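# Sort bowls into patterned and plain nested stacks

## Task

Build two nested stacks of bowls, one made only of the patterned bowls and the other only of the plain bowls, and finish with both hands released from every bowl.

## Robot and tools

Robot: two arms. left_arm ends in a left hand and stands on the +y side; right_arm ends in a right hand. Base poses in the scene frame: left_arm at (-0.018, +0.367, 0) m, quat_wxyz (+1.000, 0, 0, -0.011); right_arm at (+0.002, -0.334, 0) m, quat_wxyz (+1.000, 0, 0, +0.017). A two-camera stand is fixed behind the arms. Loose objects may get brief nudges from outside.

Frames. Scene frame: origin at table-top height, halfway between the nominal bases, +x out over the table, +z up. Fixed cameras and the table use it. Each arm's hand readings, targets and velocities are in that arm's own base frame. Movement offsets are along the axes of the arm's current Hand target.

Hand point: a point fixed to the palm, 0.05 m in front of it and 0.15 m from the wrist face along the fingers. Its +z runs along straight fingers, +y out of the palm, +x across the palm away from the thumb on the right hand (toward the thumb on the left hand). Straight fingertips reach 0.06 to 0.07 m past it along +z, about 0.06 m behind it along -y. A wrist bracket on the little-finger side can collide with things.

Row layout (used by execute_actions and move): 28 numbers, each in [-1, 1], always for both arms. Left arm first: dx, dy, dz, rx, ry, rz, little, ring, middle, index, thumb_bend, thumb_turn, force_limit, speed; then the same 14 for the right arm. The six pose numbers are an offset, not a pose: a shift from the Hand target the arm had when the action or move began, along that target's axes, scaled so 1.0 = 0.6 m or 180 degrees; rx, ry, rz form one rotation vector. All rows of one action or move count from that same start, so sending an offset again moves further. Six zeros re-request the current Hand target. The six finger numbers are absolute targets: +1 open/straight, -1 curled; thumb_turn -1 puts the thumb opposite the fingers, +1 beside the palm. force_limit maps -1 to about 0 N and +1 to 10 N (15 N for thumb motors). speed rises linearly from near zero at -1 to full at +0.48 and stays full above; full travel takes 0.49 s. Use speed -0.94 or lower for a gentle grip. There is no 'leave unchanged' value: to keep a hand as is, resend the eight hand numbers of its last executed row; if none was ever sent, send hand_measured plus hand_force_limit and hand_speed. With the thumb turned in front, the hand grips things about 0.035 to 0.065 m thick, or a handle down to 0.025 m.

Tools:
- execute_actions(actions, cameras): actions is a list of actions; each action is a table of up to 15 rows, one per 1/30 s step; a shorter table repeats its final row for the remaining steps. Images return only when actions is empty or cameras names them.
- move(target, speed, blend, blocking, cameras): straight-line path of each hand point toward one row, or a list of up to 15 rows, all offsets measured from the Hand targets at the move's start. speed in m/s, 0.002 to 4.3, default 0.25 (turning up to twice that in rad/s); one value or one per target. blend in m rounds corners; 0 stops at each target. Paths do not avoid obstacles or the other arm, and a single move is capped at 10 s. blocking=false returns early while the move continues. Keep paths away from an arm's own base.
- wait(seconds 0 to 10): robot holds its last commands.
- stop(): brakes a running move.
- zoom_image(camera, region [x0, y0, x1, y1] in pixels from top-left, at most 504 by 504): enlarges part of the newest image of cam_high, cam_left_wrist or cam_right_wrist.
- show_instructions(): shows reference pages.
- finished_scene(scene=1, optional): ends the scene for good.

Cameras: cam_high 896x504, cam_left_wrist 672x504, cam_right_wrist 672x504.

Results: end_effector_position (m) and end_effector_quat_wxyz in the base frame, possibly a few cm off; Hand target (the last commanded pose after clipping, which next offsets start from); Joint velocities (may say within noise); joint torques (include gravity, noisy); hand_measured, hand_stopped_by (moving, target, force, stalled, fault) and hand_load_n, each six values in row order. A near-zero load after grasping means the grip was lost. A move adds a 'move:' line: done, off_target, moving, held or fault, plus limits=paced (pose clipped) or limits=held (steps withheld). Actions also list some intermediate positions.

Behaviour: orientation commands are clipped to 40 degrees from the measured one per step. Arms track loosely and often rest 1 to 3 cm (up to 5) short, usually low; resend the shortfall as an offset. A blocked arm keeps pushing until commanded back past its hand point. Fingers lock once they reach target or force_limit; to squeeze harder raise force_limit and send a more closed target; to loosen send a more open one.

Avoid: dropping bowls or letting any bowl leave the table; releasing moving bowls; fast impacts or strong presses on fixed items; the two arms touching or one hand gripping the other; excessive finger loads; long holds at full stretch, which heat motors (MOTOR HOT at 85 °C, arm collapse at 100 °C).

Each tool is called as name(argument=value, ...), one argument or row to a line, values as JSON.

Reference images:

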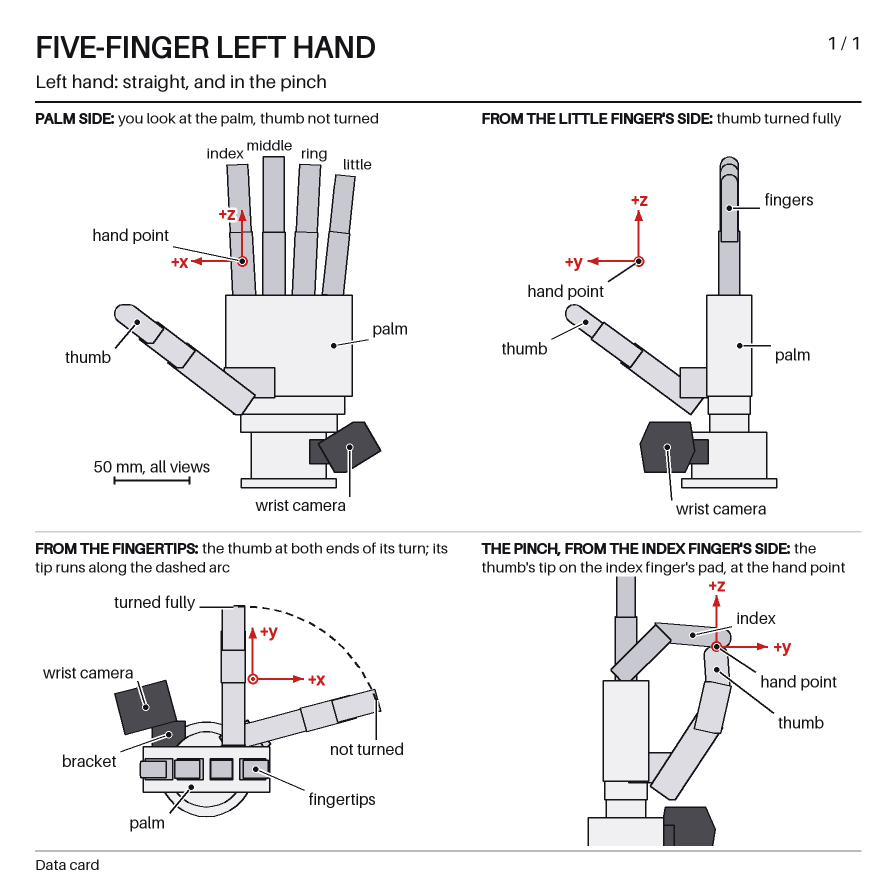

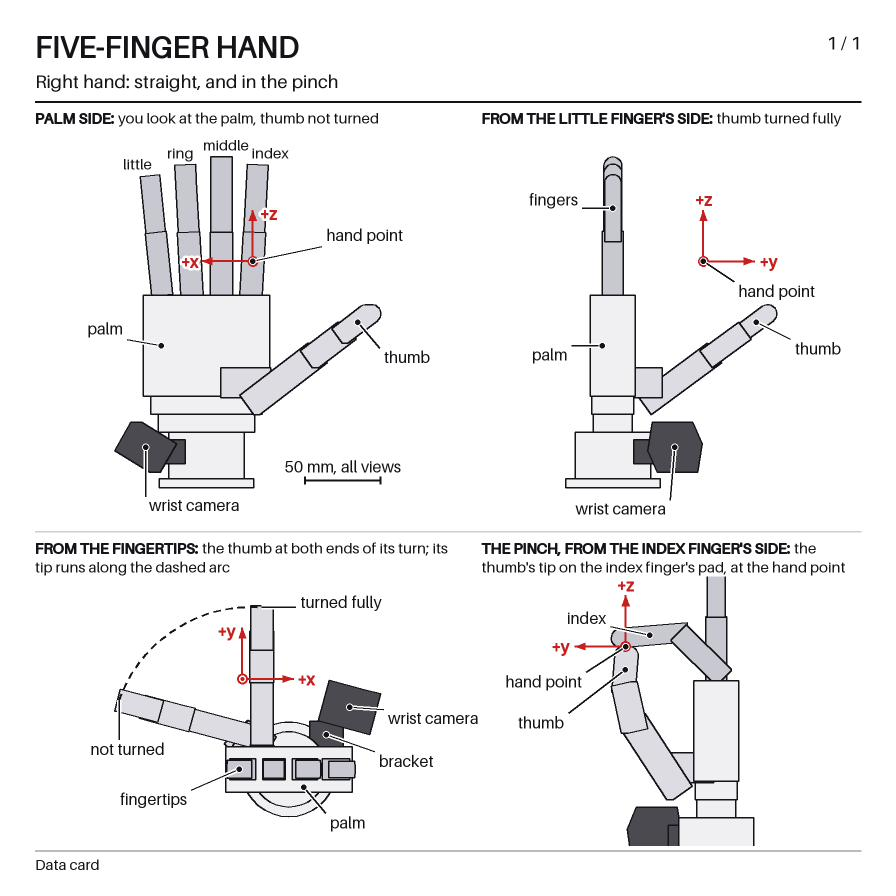

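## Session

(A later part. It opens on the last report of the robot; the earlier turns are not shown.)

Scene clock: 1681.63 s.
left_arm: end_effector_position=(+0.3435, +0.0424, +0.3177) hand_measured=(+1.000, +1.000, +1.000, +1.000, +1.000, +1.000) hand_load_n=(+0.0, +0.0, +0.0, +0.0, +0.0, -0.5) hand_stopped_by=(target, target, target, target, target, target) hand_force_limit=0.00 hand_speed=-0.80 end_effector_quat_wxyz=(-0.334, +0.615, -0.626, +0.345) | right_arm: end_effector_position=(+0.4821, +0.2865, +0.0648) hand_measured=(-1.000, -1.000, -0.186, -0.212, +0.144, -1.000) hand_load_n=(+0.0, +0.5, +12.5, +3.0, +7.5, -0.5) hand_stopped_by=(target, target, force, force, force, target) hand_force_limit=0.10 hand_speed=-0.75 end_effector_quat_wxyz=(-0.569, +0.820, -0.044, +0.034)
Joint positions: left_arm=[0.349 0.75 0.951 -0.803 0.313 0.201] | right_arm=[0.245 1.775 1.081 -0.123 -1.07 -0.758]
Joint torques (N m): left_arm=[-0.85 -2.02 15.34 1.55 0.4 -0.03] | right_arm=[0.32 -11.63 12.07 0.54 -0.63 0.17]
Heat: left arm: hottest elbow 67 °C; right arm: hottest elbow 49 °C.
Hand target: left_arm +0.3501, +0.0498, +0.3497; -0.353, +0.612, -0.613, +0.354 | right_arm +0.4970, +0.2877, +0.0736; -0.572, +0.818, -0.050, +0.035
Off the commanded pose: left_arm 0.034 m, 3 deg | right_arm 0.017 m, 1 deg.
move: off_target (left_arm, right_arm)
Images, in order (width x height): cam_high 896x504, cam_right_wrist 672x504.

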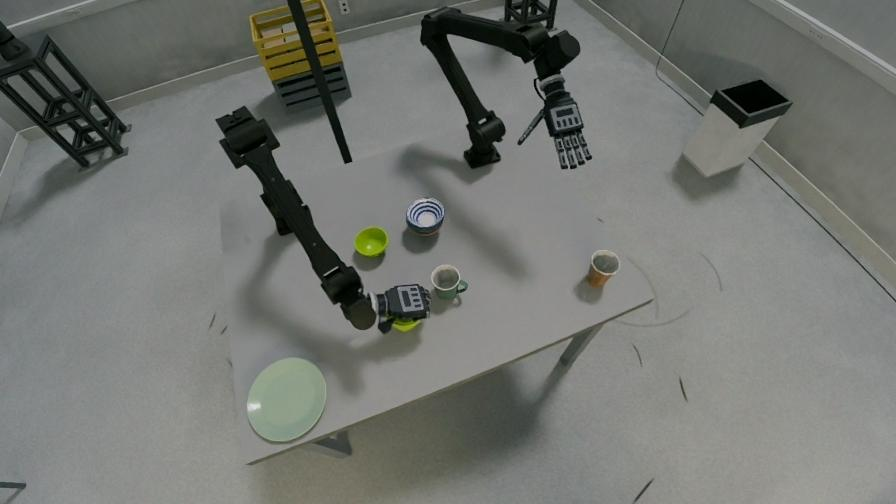

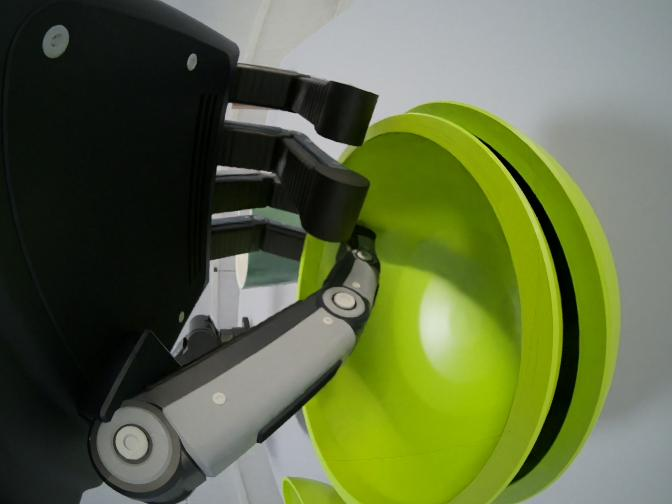

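move(
  target=[0,0,0,0,0,0,1,1,1,1,1,1,0,-0.8, 0,0.0188,0.0068,0,0,0,-1,-1,-0.4,-0.4,-0.3,-1,0.1,-0.75],
  speed=0.05,
  cameras=["cam_high","cam_right_wrist"],
)

zoom_image(
  camera="cam_high",
  region=[370, 280, 440, 350],
)

Scene clock: 1698.70 s.
left_arm: end_effector_position=(+0.3435, +0.0424, +0.3177) hand_measured=(+1.000, +1.000, +1.000, +1.000, +1.000, +1.000) hand_load_n=(+0.0, +0.0, +0.0, +0.0, +0.5, +0.0) hand_stopped_by=(target, target, target, target, target, target) hand_force_limit=0.00 hand_speed=-0.80 end_effector_quat_wxyz=(-0.334, +0.615, -0.626, +0.345) | right_arm: end_effector_position=(+0.4820, +0.2870, +0.0611) hand_measured=(-1.000, -1.000, -0.186, -0.212, +0.144, -1.000) hand_load_n=(+0.0, +0.0, +12.5, +7.0, +6.0, -1.5) hand_stopped_by=(target, target, force, force, force, target) hand_force_limit=0.10 hand_speed=-0.75 end_effector_quat_wxyz=(-0.569, +0.820, -0.045, +0.030)
Joint positions: left_arm=[0.349 0.75 0.951 -0.803 0.313 0.201] | right_arm=[0.245 1.785 1.084 -0.123 -1.074 -0.758]
Joint torques (N m): left_arm=[-0.91 -2.02 15.34 1.57 0.39 -0.03] | right_arm=[0.21 -11.05 11.28 1.69 -0.48 0.17]
Heat: left arm: hottest elbow 67 °C; right arm: hottest elbow 49 °C.
Hand target: left_arm +0.3501, +0.0498, +0.3497; -0.353, +0.612, -0.613, +0.354 | right_arm +0.4971, +0.2876, +0.0616; -0.572, +0.818, -0.050, +0.035
Off the commanded pose: left_arm 0.034 m, 3 deg | right_arm 0.015 m, 1 deg.
move: off_target (left_arm, right_arm)
Images, in order (width x height): cam_high 896x504, cam_right_wrist 672x504.

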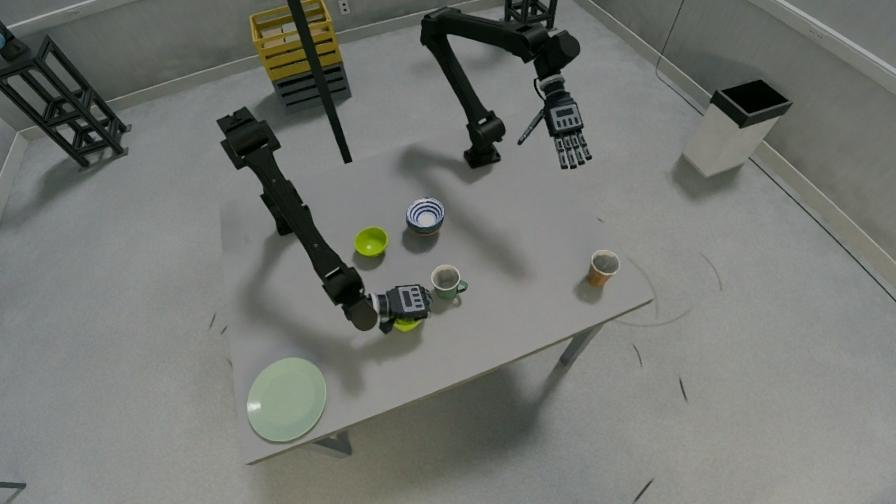

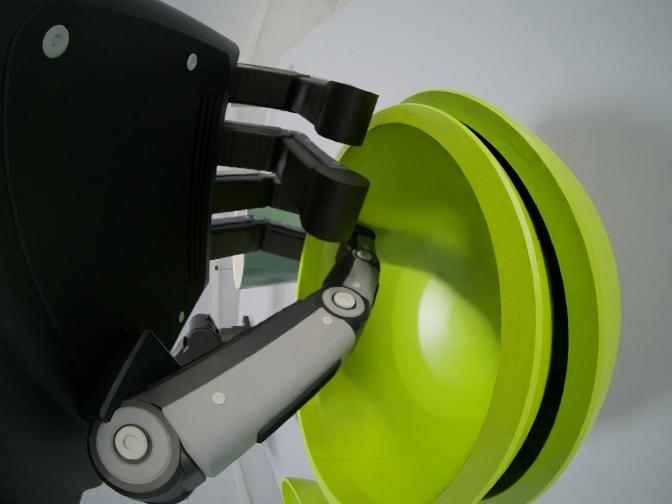

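Scaled by 7.200 from the camera's 896x504 image, which has a finer 1280x720 frame.

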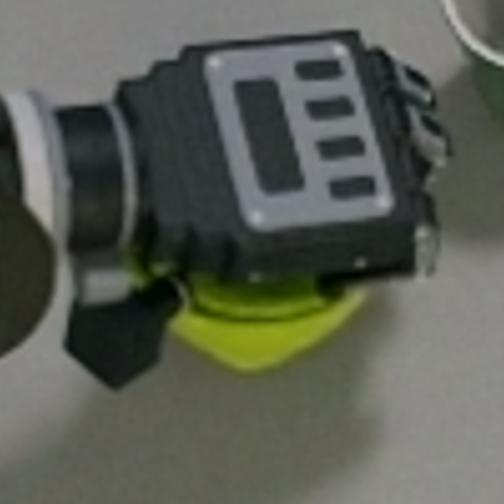

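move(
  target=[0,0,0,0,0,0,1,1,1,1,1,1,0,-0.8, 0,-0.0344,-0.0126,-0.0556,-0.038,0.1044,-1,-1,-0.4,-0.4,-0.3,-1,0.1,-0.75],
  speed=0.08,
  cameras=["cam_high","cam_right_wrist"],
)

zoom_image(
  camera="cam_high",
  region=[370, 280, 440, 350],
)

Scene clock: 1713.07 s.
left_arm: end_effector_position=(+0.3435, +0.0424, +0.3177) hand_measured=(+1.000, +1.000, +1.000, +1.000, +1.000, +1.000) hand_load_n=(+0.0, +0.0, +0.0, +0.0, +0.0, -0.5) hand_stopped_by=(target, target, target, target, target, target) hand_force_limit=0.00 hand_speed=-0.80 end_effector_quat_wxyz=(-0.334, +0.615, -0.626, +0.345) | right_arm: end_effector_position=(+0.4817, +0.2826, +0.0739) hand_measured=(-1.000, -1.000, -0.186, -0.212, +0.144, -1.000) hand_load_n=(+0.0, +0.0, +10.5, +1.0, +6.0, +0.5) hand_stopped_by=(target, target, force, force, force, target) hand_force_limit=0.10 hand_speed=-0.75 end_effector_quat_wxyz=(-0.495, +0.845, -0.162, -0.122)
Joint positions: left_arm=[0.349 0.75 0.951 -0.803 0.313 0.201] | right_arm=[0.245 1.893 1.359 -0.701 -1.036 -0.755]
Joint torques (N m): left_arm=[-0.85 -2.08 15.34 1.57 0.39 -0.03] | right_arm=[0.62 -13.39 13.01 0.2 -0.6 -0.05]
Heat: left arm: hottest elbow 67 °C; right arm: hottest elbow 50 °C.
Hand target: left_arm +0.3501, +0.0498, +0.3497; -0.353, +0.612, -0.613, +0.354 | right_arm +0.4970, +0.2876, +0.0836; -0.499, +0.846, -0.151, -0.112
Off the commanded pose: left_arm 0.034 m, 3 deg | right_arm 0.019 m, 2 deg.
move: off_target (left_arm, right_arm)
Images, in order (width x height): cam_high 896x504, cam_right_wrist 672x504.

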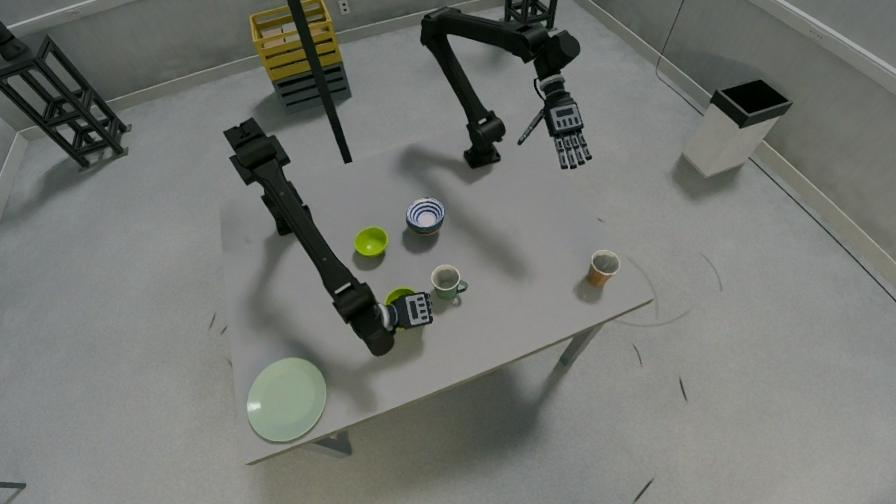

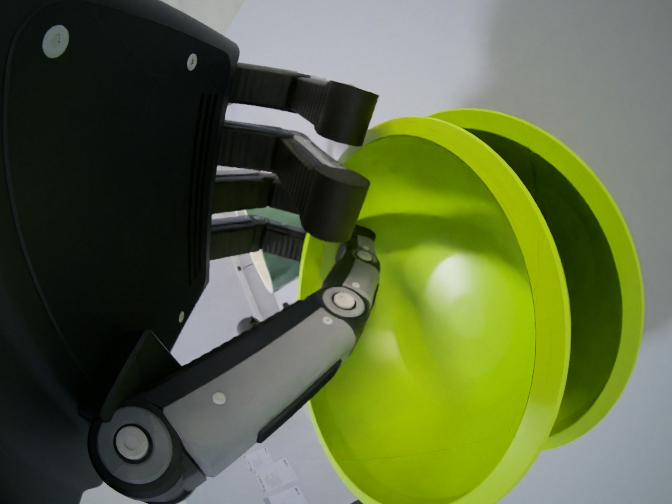

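Scaled by 7.200 from the camera's 896x504 image, which has a finer 1280x720 frame.

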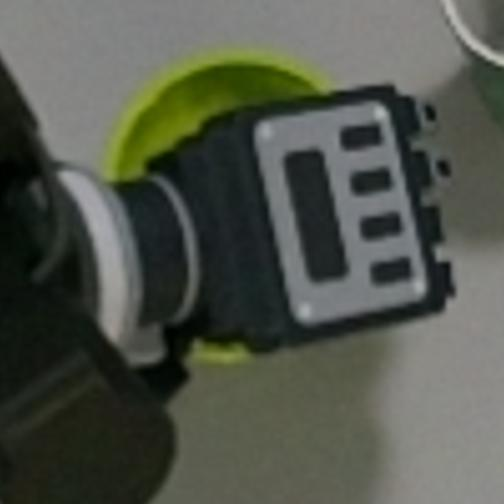

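move(
  target=[0,0,0,0,0,0,1,1,1,1,1,1,0,-0.8, -0.0673,-0.1462,-0.0881,0,0,0,-1,-1,-0.4,-0.4,-0.3,-1,0.1,-0.75],
  speed=0.08,
  cameras=["cam_high","cam_right_wrist"],
)

zoom_image(
  camera="cam_high",
  region=[360, 250, 450, 340],
)

Scene clock: 1747.90 s.
left_arm: end_effector_position=(+0.3435, +0.0424, +0.3177) hand_measured=(+1.000, +1.000, +1.000, +1.000, +1.000, +1.000) hand_load_n=(+0.0, +0.0, -0.5, +0.0, +0.0, +0.0) hand_stopped_by=(target, target, target, target, target, target) hand_force_limit=0.00 hand_speed=-0.80 end_effector_quat_wxyz=(-0.334, +0.615, -0.626, +0.345) | right_arm: end_effector_position=(+0.4811, +0.2823, +0.1641) hand_measured=(-1.000, -1.000, -0.188, -0.212, +0.142, -1.000) hand_load_n=(+0.0, +0.0, +2.5, +0.0, +2.0, +0.0) hand_stopped_by=(target, target, force, force, force, target) hand_force_limit=0.10 hand_speed=-0.75 end_effector_quat_wxyz=(-0.488, +0.845, -0.171, -0.136)
Joint positions: left_arm=[0.349 0.75 0.951 -0.803 0.313 0.201] | right_arm=[0.245 1.812 1.498 -0.958 -1.035 -0.755]
Joint torques (N m): left_arm=[-0.91 -2.02 15.34 1.57 0.39 -0.03] | right_arm=[1.14 -15.74 14.23 -0.09 -0.65 -0.02]
Heat: left arm: hottest elbow 67 °C; right arm: hottest elbow 52 °C.
Hand target: left_arm +0.3501, +0.0498, +0.3497; -0.353, +0.612, -0.613, +0.354 | right_arm +0.4938, +0.2871, +0.1937; -0.499, +0.846, -0.151, -0.112
Off the commanded pose: left_arm 0.034 m, 3 deg | right_arm 0.032 m, 4 deg.
move: off_target (left_arm, right_arm)
Images, in order (width x height): cam_high 896x504, cam_right_wrist 672x504.

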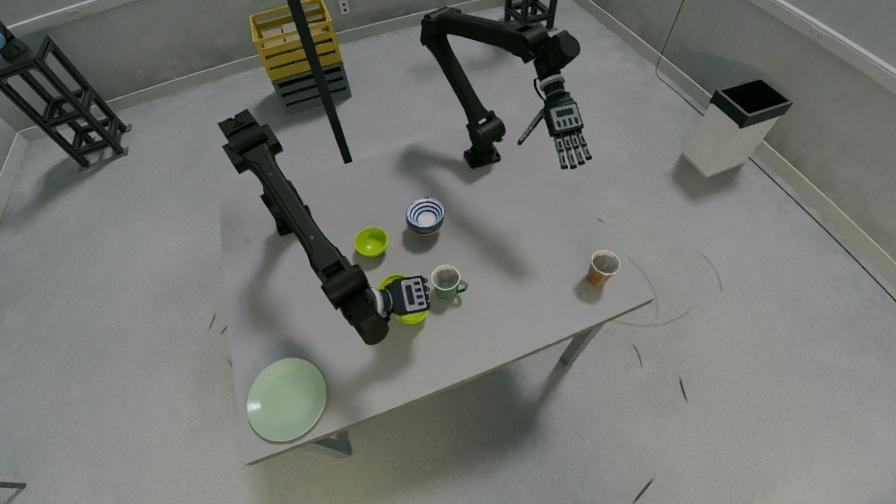

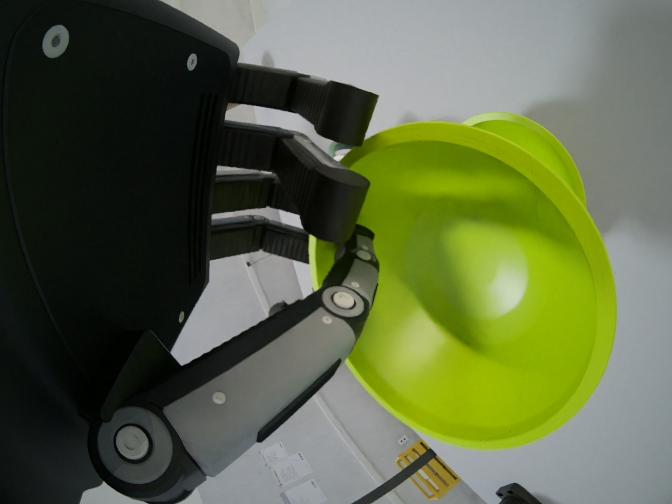

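Scaled by 5.600 from the camera's 896x504 image, which has a finer 1280x720 frame.

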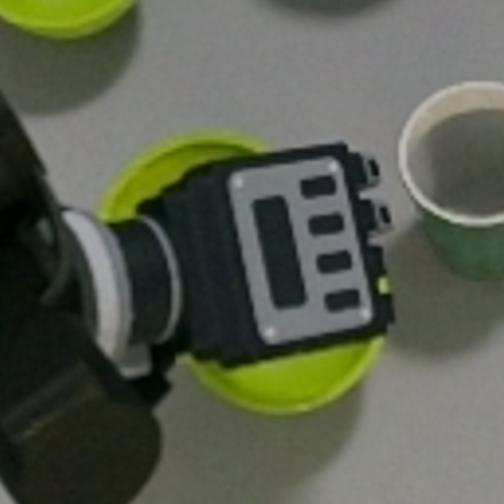

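execute_actions(
  actions=[
    [[0,0,0,0,0,0,1,1,1,1,1,1,0,-0.8,0,0,0,0,0,0,-1,-1,-0.4,-0.4,-0.35,-1,0.0,-0.75]],
  ],
  cameras=["cam_high","cam_right_wrist"],
)

Scene clock: 1751.93 s.
left_arm: end_effector_position=(+0.3435, +0.0424, +0.3177) hand_measured=(+1.000, +1.000, +1.000, +1.000, +1.000, +1.000) hand_load_n=(+0.0, +0.0, +0.0, +0.0, +0.0, +0.0) hand_stopped_by=(target, target, target, target, target, target) hand_force_limit=0.00 hand_speed=-0.80 end_effector_quat_wxyz=(-0.334, +0.615, -0.626, +0.345) | right_arm: end_effector_position=(+0.4811, +0.2823, +0.1641) hand_measured=(-1.000, -1.000, -0.186, -0.212, +0.018, -1.000) hand_load_n=(+0.0, +0.0, +5.5, +6.5, +7.0, +0.0) hand_stopped_by=(target, target, force, force, force, target) hand_force_limit=0.00 hand_speed=-0.75 end_effector_quat_wxyz=(-0.488, +0.845, -0.171, -0.136)
Joint positions: left_arm=[0.349 0.75 0.951 -0.803 0.313 0.201] | right_arm=[0.245 1.812 1.498 -0.958 -1.035 -0.755]
Joint torques (N m): left_arm=[-0.91 -2.02 15.34 1.57 0.4 -0.03] | right_arm=[1.03 -15.27 14.13 0.08 -0.65 -0.08]
Heat: left arm: hottest elbow 67 °C; right arm: hottest elbow 53 °C.
Hand target: left_arm +0.3501, +0.0498, +0.3497; -0.353, +0.612, -0.613, +0.354 | right_arm +0.4938, +0.2871, +0.1937; -0.499, +0.846, -0.151, -0.112
Off the commanded pose: left_arm 0.034 m, 3 deg | right_arm 0.033 m, 4 deg.
Step readings (end_effector_position of left_arm | right_arm):
0: (+0.3435, +0.0424, +0.3177) | (+0.4811, +0.2823, +0.1641)
1: (+0.3435, +0.0424, +0.3177) | (+0.4811, +0.2823, +0.1641)
2: (+0.3435, +0.0424, +0.3177) | (+0.4811, +0.2823, +0.1641)
4: (+0.3435, +0.0424, +0.3177) | (+0.4811, +0.2823, +0.1641)
8: (+0.3435, +0.0424, +0.3177) | (+0.4811, +0.2823, +0.1641)
15: (+0.3435, +0.0424, +0.3177) | (+0.4811, +0.2823, +0.1641)
Images, in order (width x height): cam_high 896x504, cam_right_wrist 672x504.

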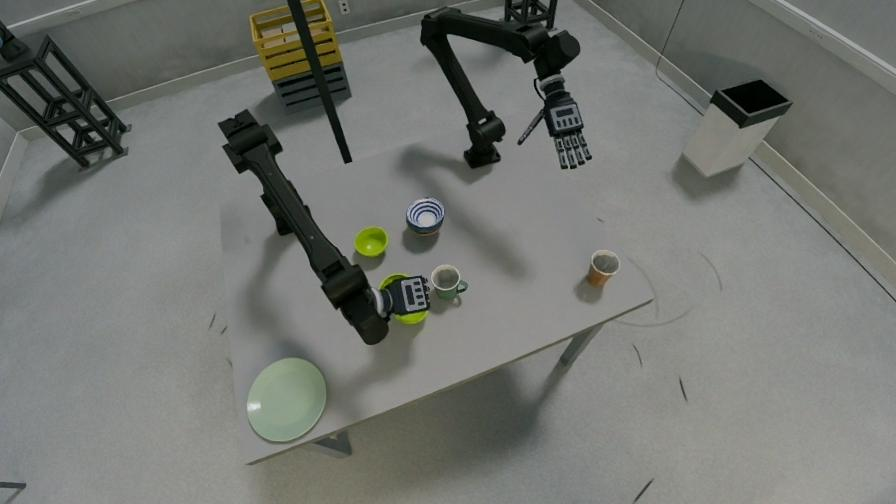

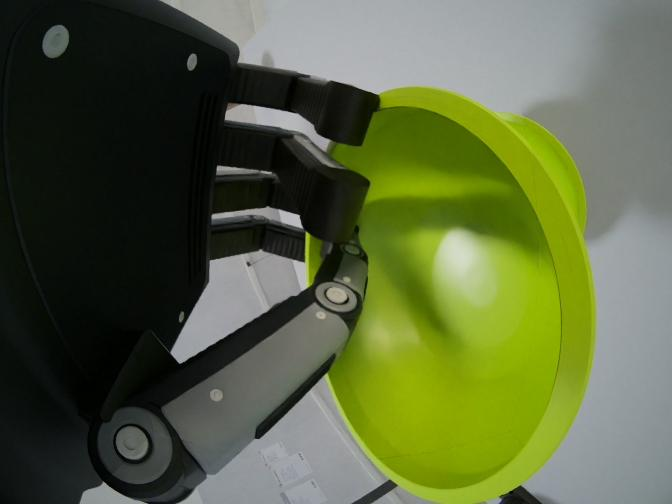

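execute_actions(
  actions=[],
)

Scene clock: 1779.70 s.
left_arm: end_effector_position=(+0.3435, +0.0424, +0.3177) hand_measured=(+1.000, +1.000, +1.000, +1.000, +1.000, +1.000) hand_load_n=(+0.0, +0.0, +0.0, +0.0, +0.0, +0.0) hand_stopped_by=(target, target, target, target, target, target) hand_force_limit=0.00 hand_speed=-0.80 end_effector_quat_wxyz=(-0.334, +0.615, -0.626, +0.345) | right_arm: end_effector_position=(+0.4811, +0.2823, +0.1641) hand_measured=(-1.000, -1.000, -0.186, -0.212, +0.018, -1.000) hand_load_n=(+0.0, +0.0, +5.5, +7.0, +7.0, +0.0) hand_stopped_by=(target, target, force, force, force, target) hand_force_limit=0.00 hand_speed=-0.75 end_effector_quat_wxyz=(-0.488, +0.845, -0.171, -0.136)
Joint positions: left_arm=[0.349 0.75 0.951 -0.803 0.313 0.201] | right_arm=[0.245 1.812 1.498 -0.958 -1.035 -0.755]
Joint velocities: within noise
Joint torques (N m): left_arm=[-0.91 -2.02 15.34 1.57 0.39 -0.03] | right_arm=[1.03 -15.33 14.15 -0.01 -0.69 -0.04]
Heat: left arm: hottest elbow 68 °C; right arm: hottest elbow 56 °C.
Hand target: left_arm +0.3501, +0.0498, +0.3497; -0.353, +0.612, -0.613, +0.354 | right_arm +0.4938, +0.2871, +0.1937; -0.499, +0.846, -0.151, -0.112
Off the commanded pose: left_arm 0.034 m, 3 deg | right_arm 0.033 m, 4 deg.

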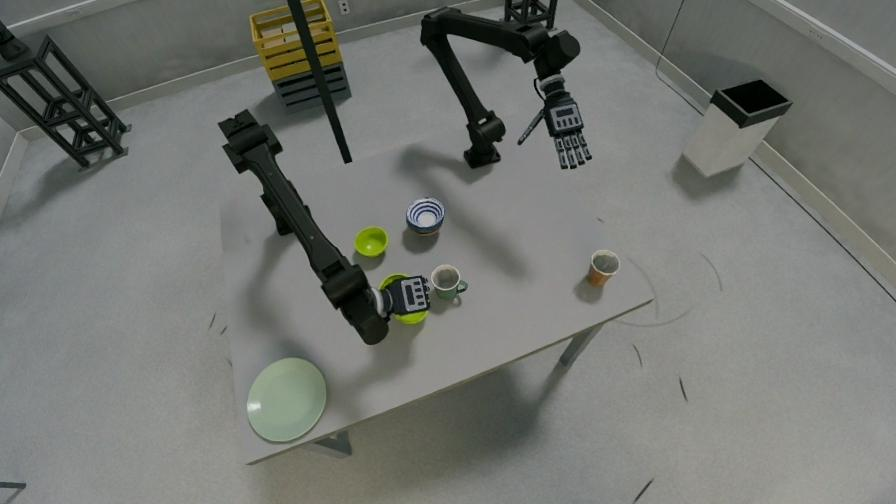

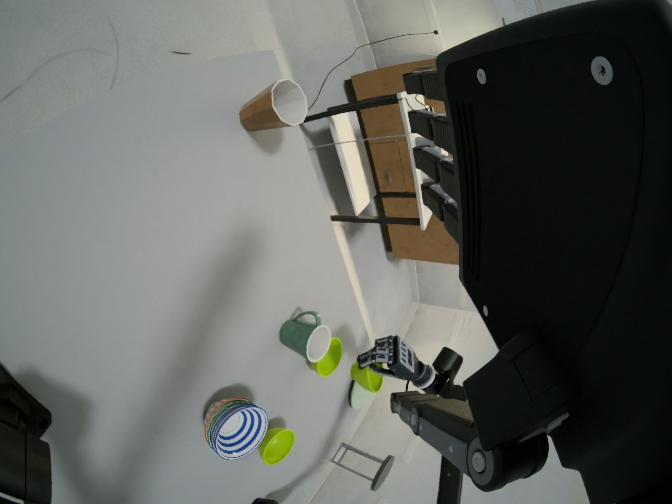

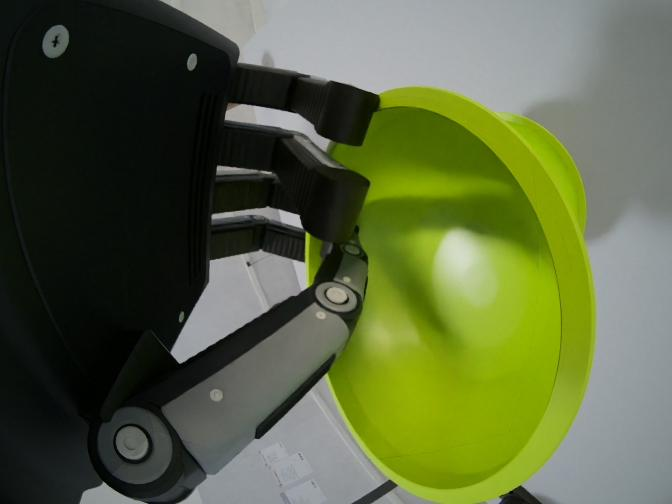

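move(
  target=[0,0,0,0,0,0,1,1,1,1,1,1,0,-0.8, 0,0,0,-0.01,0.0489,-0.1,-1,-1,-0.4,-0.4,-0.35,-1,0.0,-0.75],
  speed=0.12,
  cameras=["all"],
)

Scene clock: 1793.07 s.
left_arm: end_effector_position=(+0.3435, +0.0424, +0.3177) hand_measured=(+1.000, +1.000, +1.000, +1.000, +1.000, +1.000) hand_load_n=(+0.0, +0.0, +0.0, +0.0, +0.0, +0.0) hand_stopped_by=(target, target, target, target, target, target) hand_force_limit=0.00 hand_speed=-0.80 end_effector_quat_wxyz=(-0.334, +0.615, -0.626, +0.345) | right_arm: end_effector_position=(+0.4890, +0.2823, +0.1770) hand_measured=(-1.000, -1.000, -0.186, -0.212, +0.018, -1.000) hand_load_n=(+0.0, +0.0, +5.5, +7.0, +7.0, +0.0) hand_stopped_by=(target, target, force, force, force, target) hand_force_limit=0.00 hand_speed=-0.75 end_effector_quat_wxyz=(-0.476, +0.876, -0.075, +0.006)
Joint positions: left_arm=[0.349 0.75 0.951 -0.803 0.313 0.201] | right_arm=[0.284 1.674 1.397 -0.777 -0.89 -0.865]
Joint torques (N m): left_arm=[-0.91 -2.02 15.34 1.57 0.39 -0.03] | right_arm=[1.44 -14.8 10.47 1.94 -0.52 -0.12]
Heat: left arm: hottest elbow 68 °C; right arm: hottest elbow 57 °C.
Hand target: left_arm +0.3501, +0.0498, +0.3497; -0.353, +0.612, -0.613, +0.354 | right_arm +0.4937, +0.2871, +0.1937; -0.484, +0.873, -0.053, +0.030
Off the commanded pose: left_arm 0.034 m, 3 deg | right_arm 0.018 m, 4 deg.
move: off_target (left_arm, right_arm)

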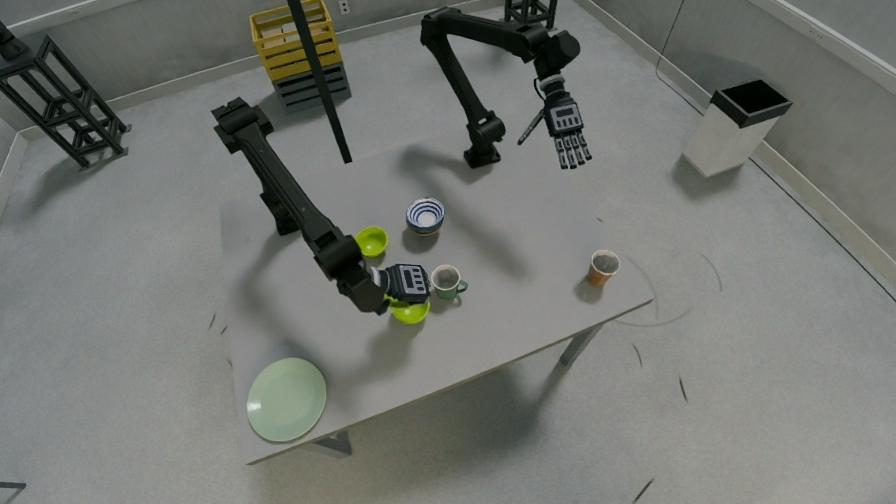

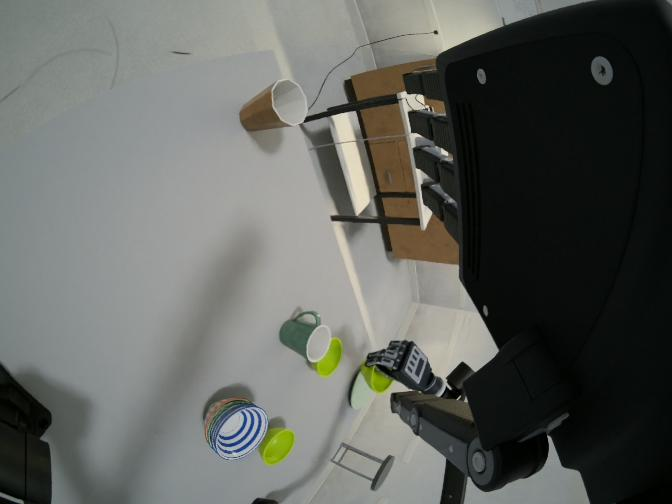

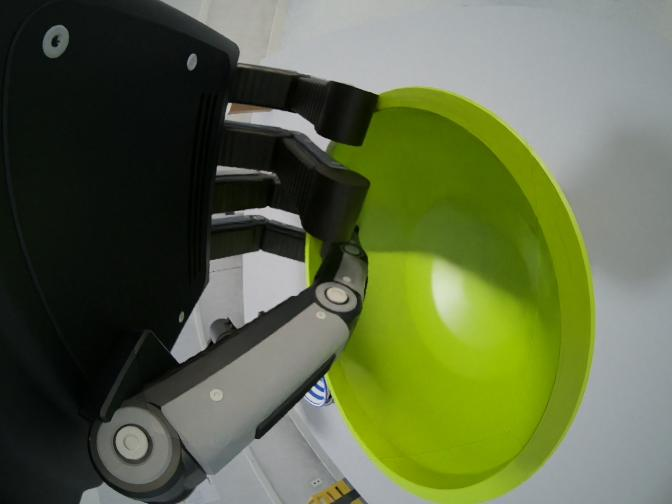

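zoom_image(
  camera="cam_high",
  region=[340, 200, 500, 360],
)

zoom_image(
  camera="cam_left_wrist",
  region=[180, 290, 480, 504],
)

Scaled by 3.150 from the camera's 896x504 image, which has a finer 1280x720 frame.

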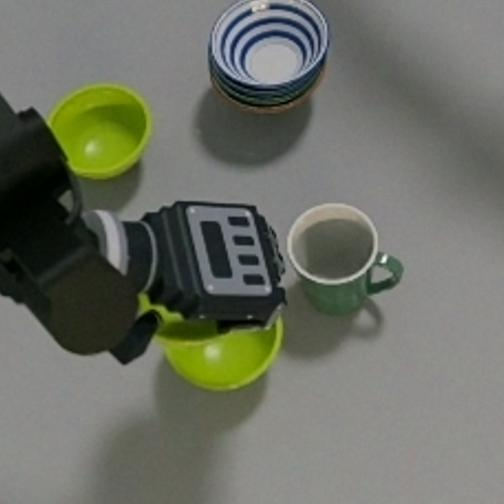

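Scaled by 1.680 from the camera's 672x504 image, which has a finer 960x720 frame.

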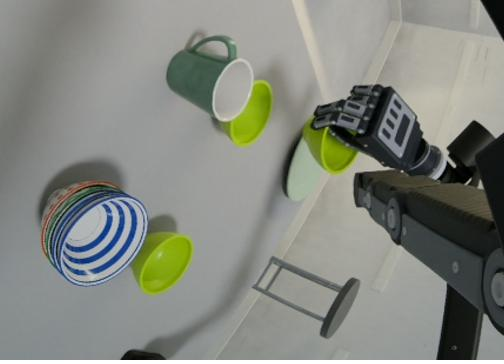

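zoom_image(
  camera="cam_left_wrist",
  region=[270, 300, 450, 435],
)

Scaled by 2.800 from the camera's 672x504 image, which has a finer 960x720 frame.

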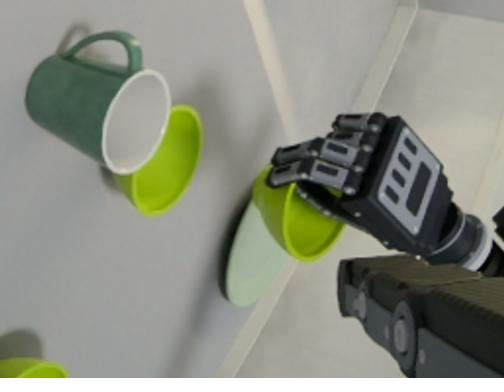

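zoom_image(
  camera="cam_high",
  region=[370, 280, 440, 330],
)

Scaled by 7.200 from the camera's 896x504 image, which has a finer 1280x720 frame.

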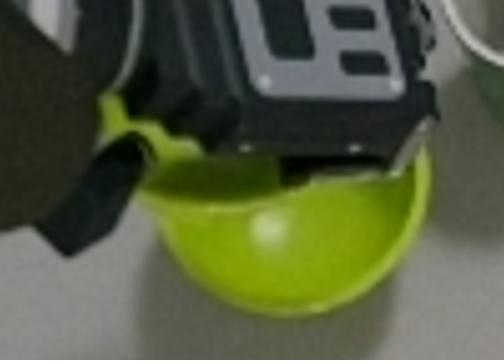

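zoom_image(
  camera="cam_right_wrist",
  region=[190, 10, 672, 504],
)

Scaled by 1.020 from the camera's 672x504 image, which has a finer 960x720 frame.

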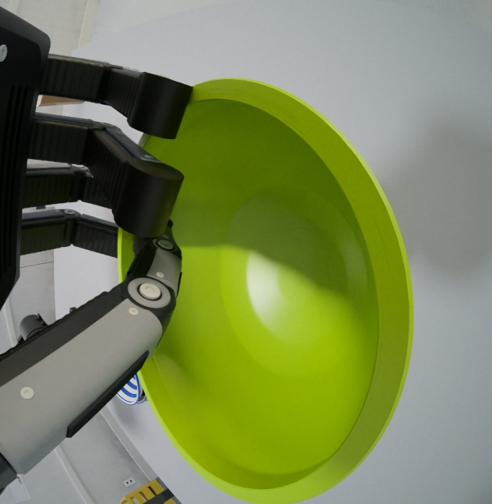

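zoom_image(
  camera="cam_left_wrist",
  region=[340, 340, 420, 400],
)

Scaled by 6.300 from the camera's 672x504 image, which has a finer 960x720 frame.

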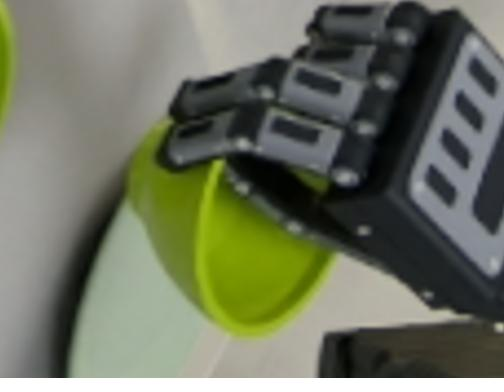

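move(
  target=[0,0,0,0,0,0,1,1,1,1,1,1,0,-0.8, 0,0,0,0.072,0,0,-1,-1,-0.4,-0.4,-0.35,-1,0.0,-0.75],
  speed=0.12,
  cameras=["all"],
)

zoom_image(
  camera="cam_left_wrist",
  region=[340, 340, 420, 400],
)

zoom_image(
  camera="cam_high",
  region=[370, 270, 450, 330],
)

Scene clock: 1932.37 s.
left_arm: end_effector_position=(+0.3435, +0.0424, +0.3177) hand_measured=(+1.000, +1.000, +1.000, +1.000, +1.000, +1.000) hand_load_n=(+0.0, +0.0, +0.0, +0.0, +0.0, +0.0) hand_stopped_by=(target, target, target, target, target, target) hand_force_limit=0.00 hand_speed=-0.80 end_effector_quat_wxyz=(-0.334, +0.615, -0.626, +0.345) | right_arm: end_effector_position=(+0.4882, +0.2885, +0.1748) hand_measured=(-1.000, -1.000, -0.186, -0.212, +0.018, -1.000) hand_load_n=(+0.0, +0.0, +5.5, +7.0, +7.0, +0.0) hand_stopped_by=(target, target, force, force, force, target) hand_force_limit=0.00 hand_speed=-0.75 end_effector_quat_wxyz=(-0.571, +0.819, -0.055, +0.018)
Joint positions: left_arm=[0.349 0.75 0.951 -0.803 0.313 0.201] | right_arm=[0.242 1.649 1.245 -0.431 -1.084 -0.739]
Joint torques (N m): left_arm=[-0.85 -2.02 15.34 1.57 0.4 -0.03] | right_arm=[0.15 -13.51 10.33 2.24 -0.69 0.2]
Heat: left arm: hottest elbow 69 °C; right arm: hottest elbow 52 °C.
Hand target: left_arm +0.3501, +0.0498, +0.3497; -0.353, +0.612, -0.613, +0.354 | right_arm +0.4937, +0.2870, +0.1937; -0.579, +0.813, -0.049, +0.036
Off the commanded pose: left_arm 0.034 m, 3 deg | right_arm 0.020 m, 2 deg.
move: off_target (left_arm, right_arm)

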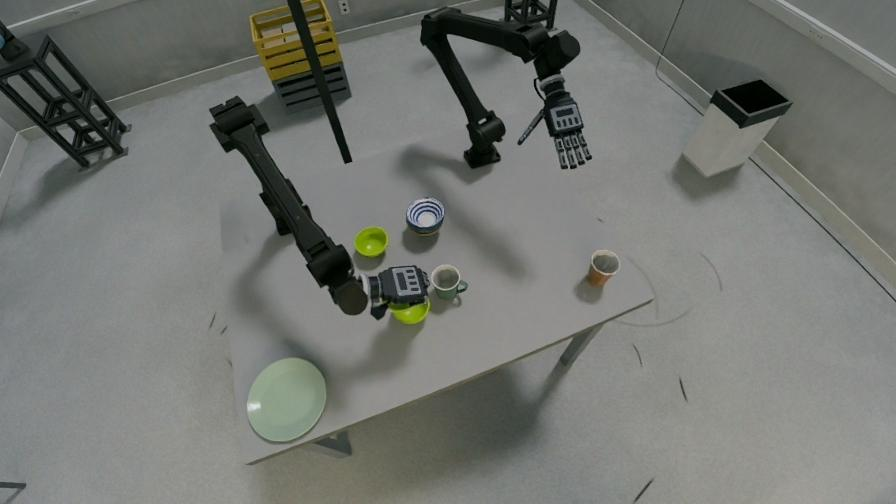

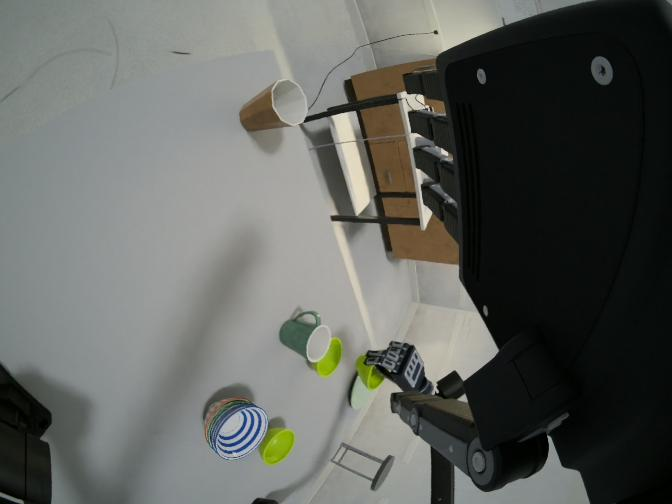

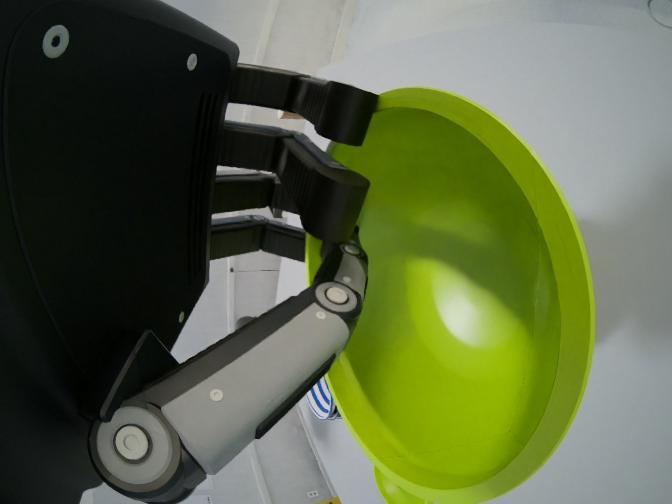

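Scaled by 6.300 from the camera's 672x504 image, which has a finer 960x720 frame.

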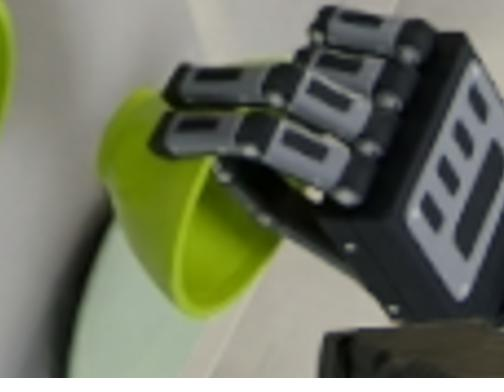

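Scaled by 6.300 from the camera's 896x504 image, which has a finer 1280x720 frame.

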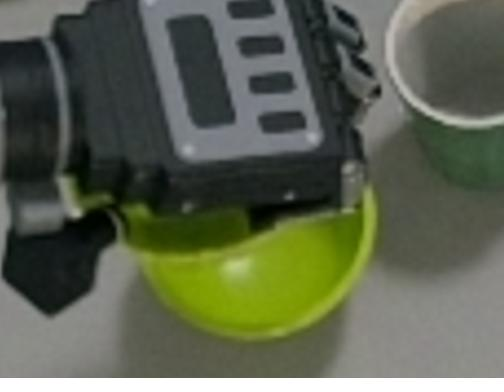

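move(
  target=[0,0,0,0,0,0,1,1,1,1,1,1,0,-0.8, -0.380,0.0175,-0.0773,0,0.2245,0.0817,-1,-1,-0.4,-0.4,-0.35,-1,0.0,-0.75],
  speed=0.15,
  cameras=["all"],
)

Scene clock: 2032.13 s.
left_arm: end_effector_position=(+0.3435, +0.0424, +0.3177) hand_measured=(+1.000, +1.000, +1.000, +1.000, +1.000, +1.000) hand_load_n=(+0.0, +0.0, +0.0, +0.0, +0.0, +0.0) hand_stopped_by=(target, target, target, target, target, target) hand_force_limit=0.00 hand_speed=-0.80 end_effector_quat_wxyz=(-0.334, +0.615, -0.626, +0.345) | right_arm: end_effector_position=(+0.2638, +0.2651, +0.1902) hand_measured=(-1.000, -1.000, -0.186, -0.212, +0.018, -1.000) hand_load_n=(+0.0, +0.5, +5.0, +7.0, +7.0, +0.0) hand_stopped_by=(target, target, force, force, force, target) hand_force_limit=0.00 hand_speed=-0.75 end_effector_quat_wxyz=(-0.520, +0.743, -0.344, +0.245)
Joint positions: left_arm=[0.349 0.75 0.951 -0.803 0.313 0.201] | right_arm=[0.716 0.671 0.457 -0.133 0.018 0]
Joint torques (N m): left_arm=[-0.85 -2.02 15.34 1.55 0.39 -0.03] | right_arm=[1.55 -2.32 11.95 1.55 0.04 0.18]
Heat: left arm: hottest elbow 69 °C; right arm: hottest elbow 51 °C.
Hand target: left_arm +0.3501, +0.0498, +0.3497; -0.353, +0.612, -0.613, +0.354 | right_arm +0.2617, +0.2679, +0.1986; -0.527, +0.738, -0.347, +0.241
Off the commanded pose: left_arm 0.034 m, 3 deg | right_arm 0.009 m, 1 deg.
move: off_target (left_arm)

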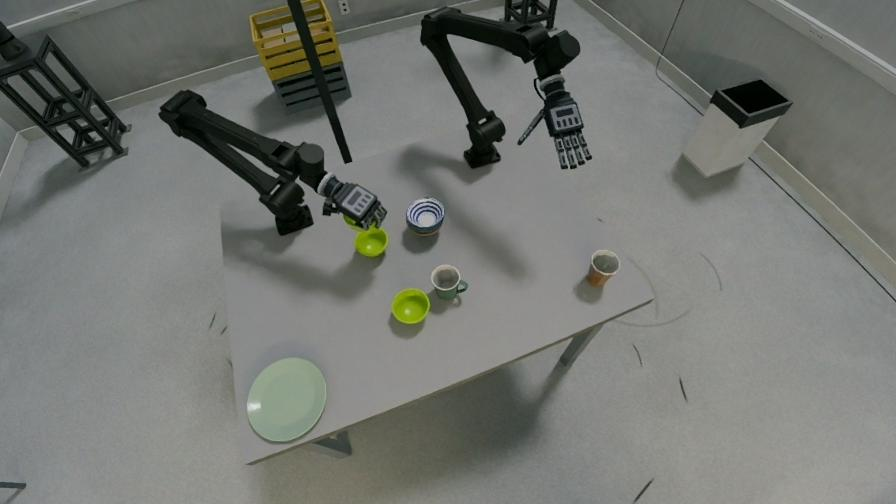

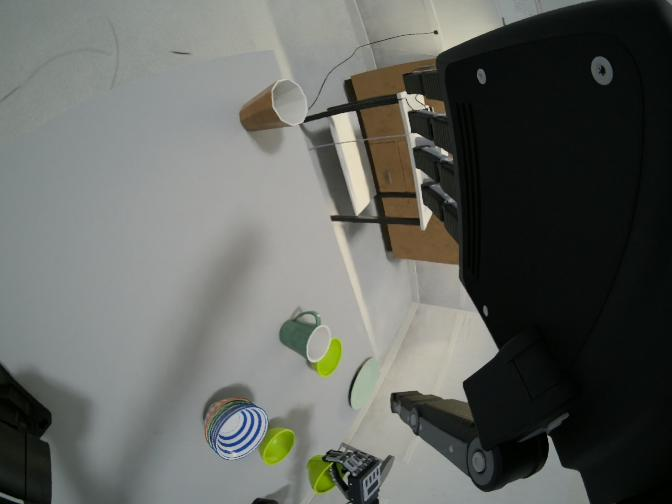

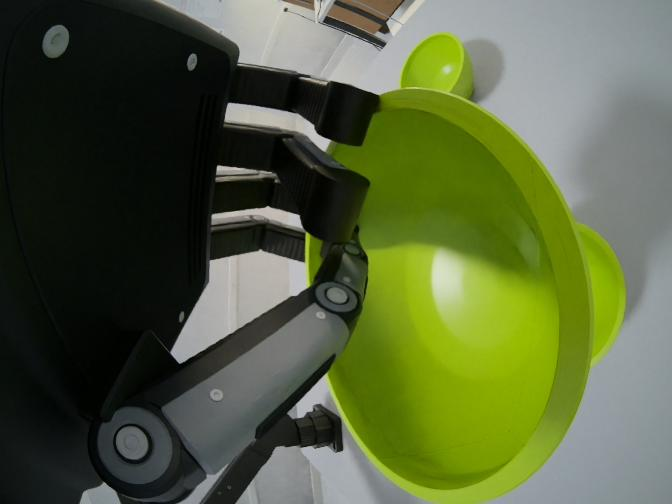

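zoom_image(
  camera="cam_high",
  region=[320, 180, 440, 260],
)

zoom_image(
  camera="cam_left_wrist",
  region=[240, 400, 400, 504],
)

Scaled by 4.200 from the camera's 896x504 image, which has a finer 1280x720 frame.

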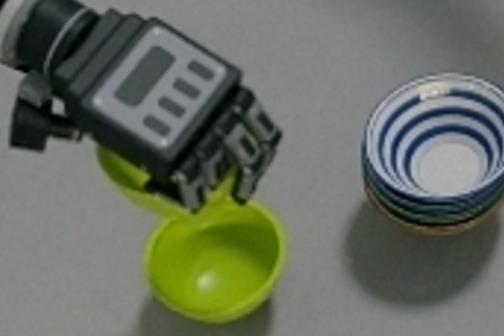

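Scaled by 3.150 from the camera's 672x504 image, which has a finer 960x720 frame.

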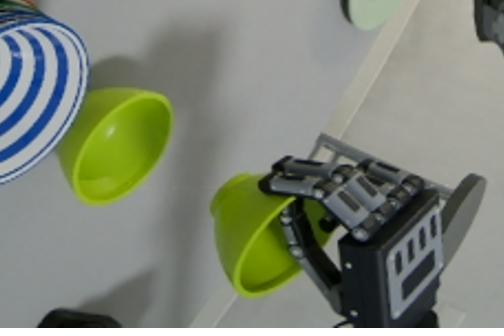

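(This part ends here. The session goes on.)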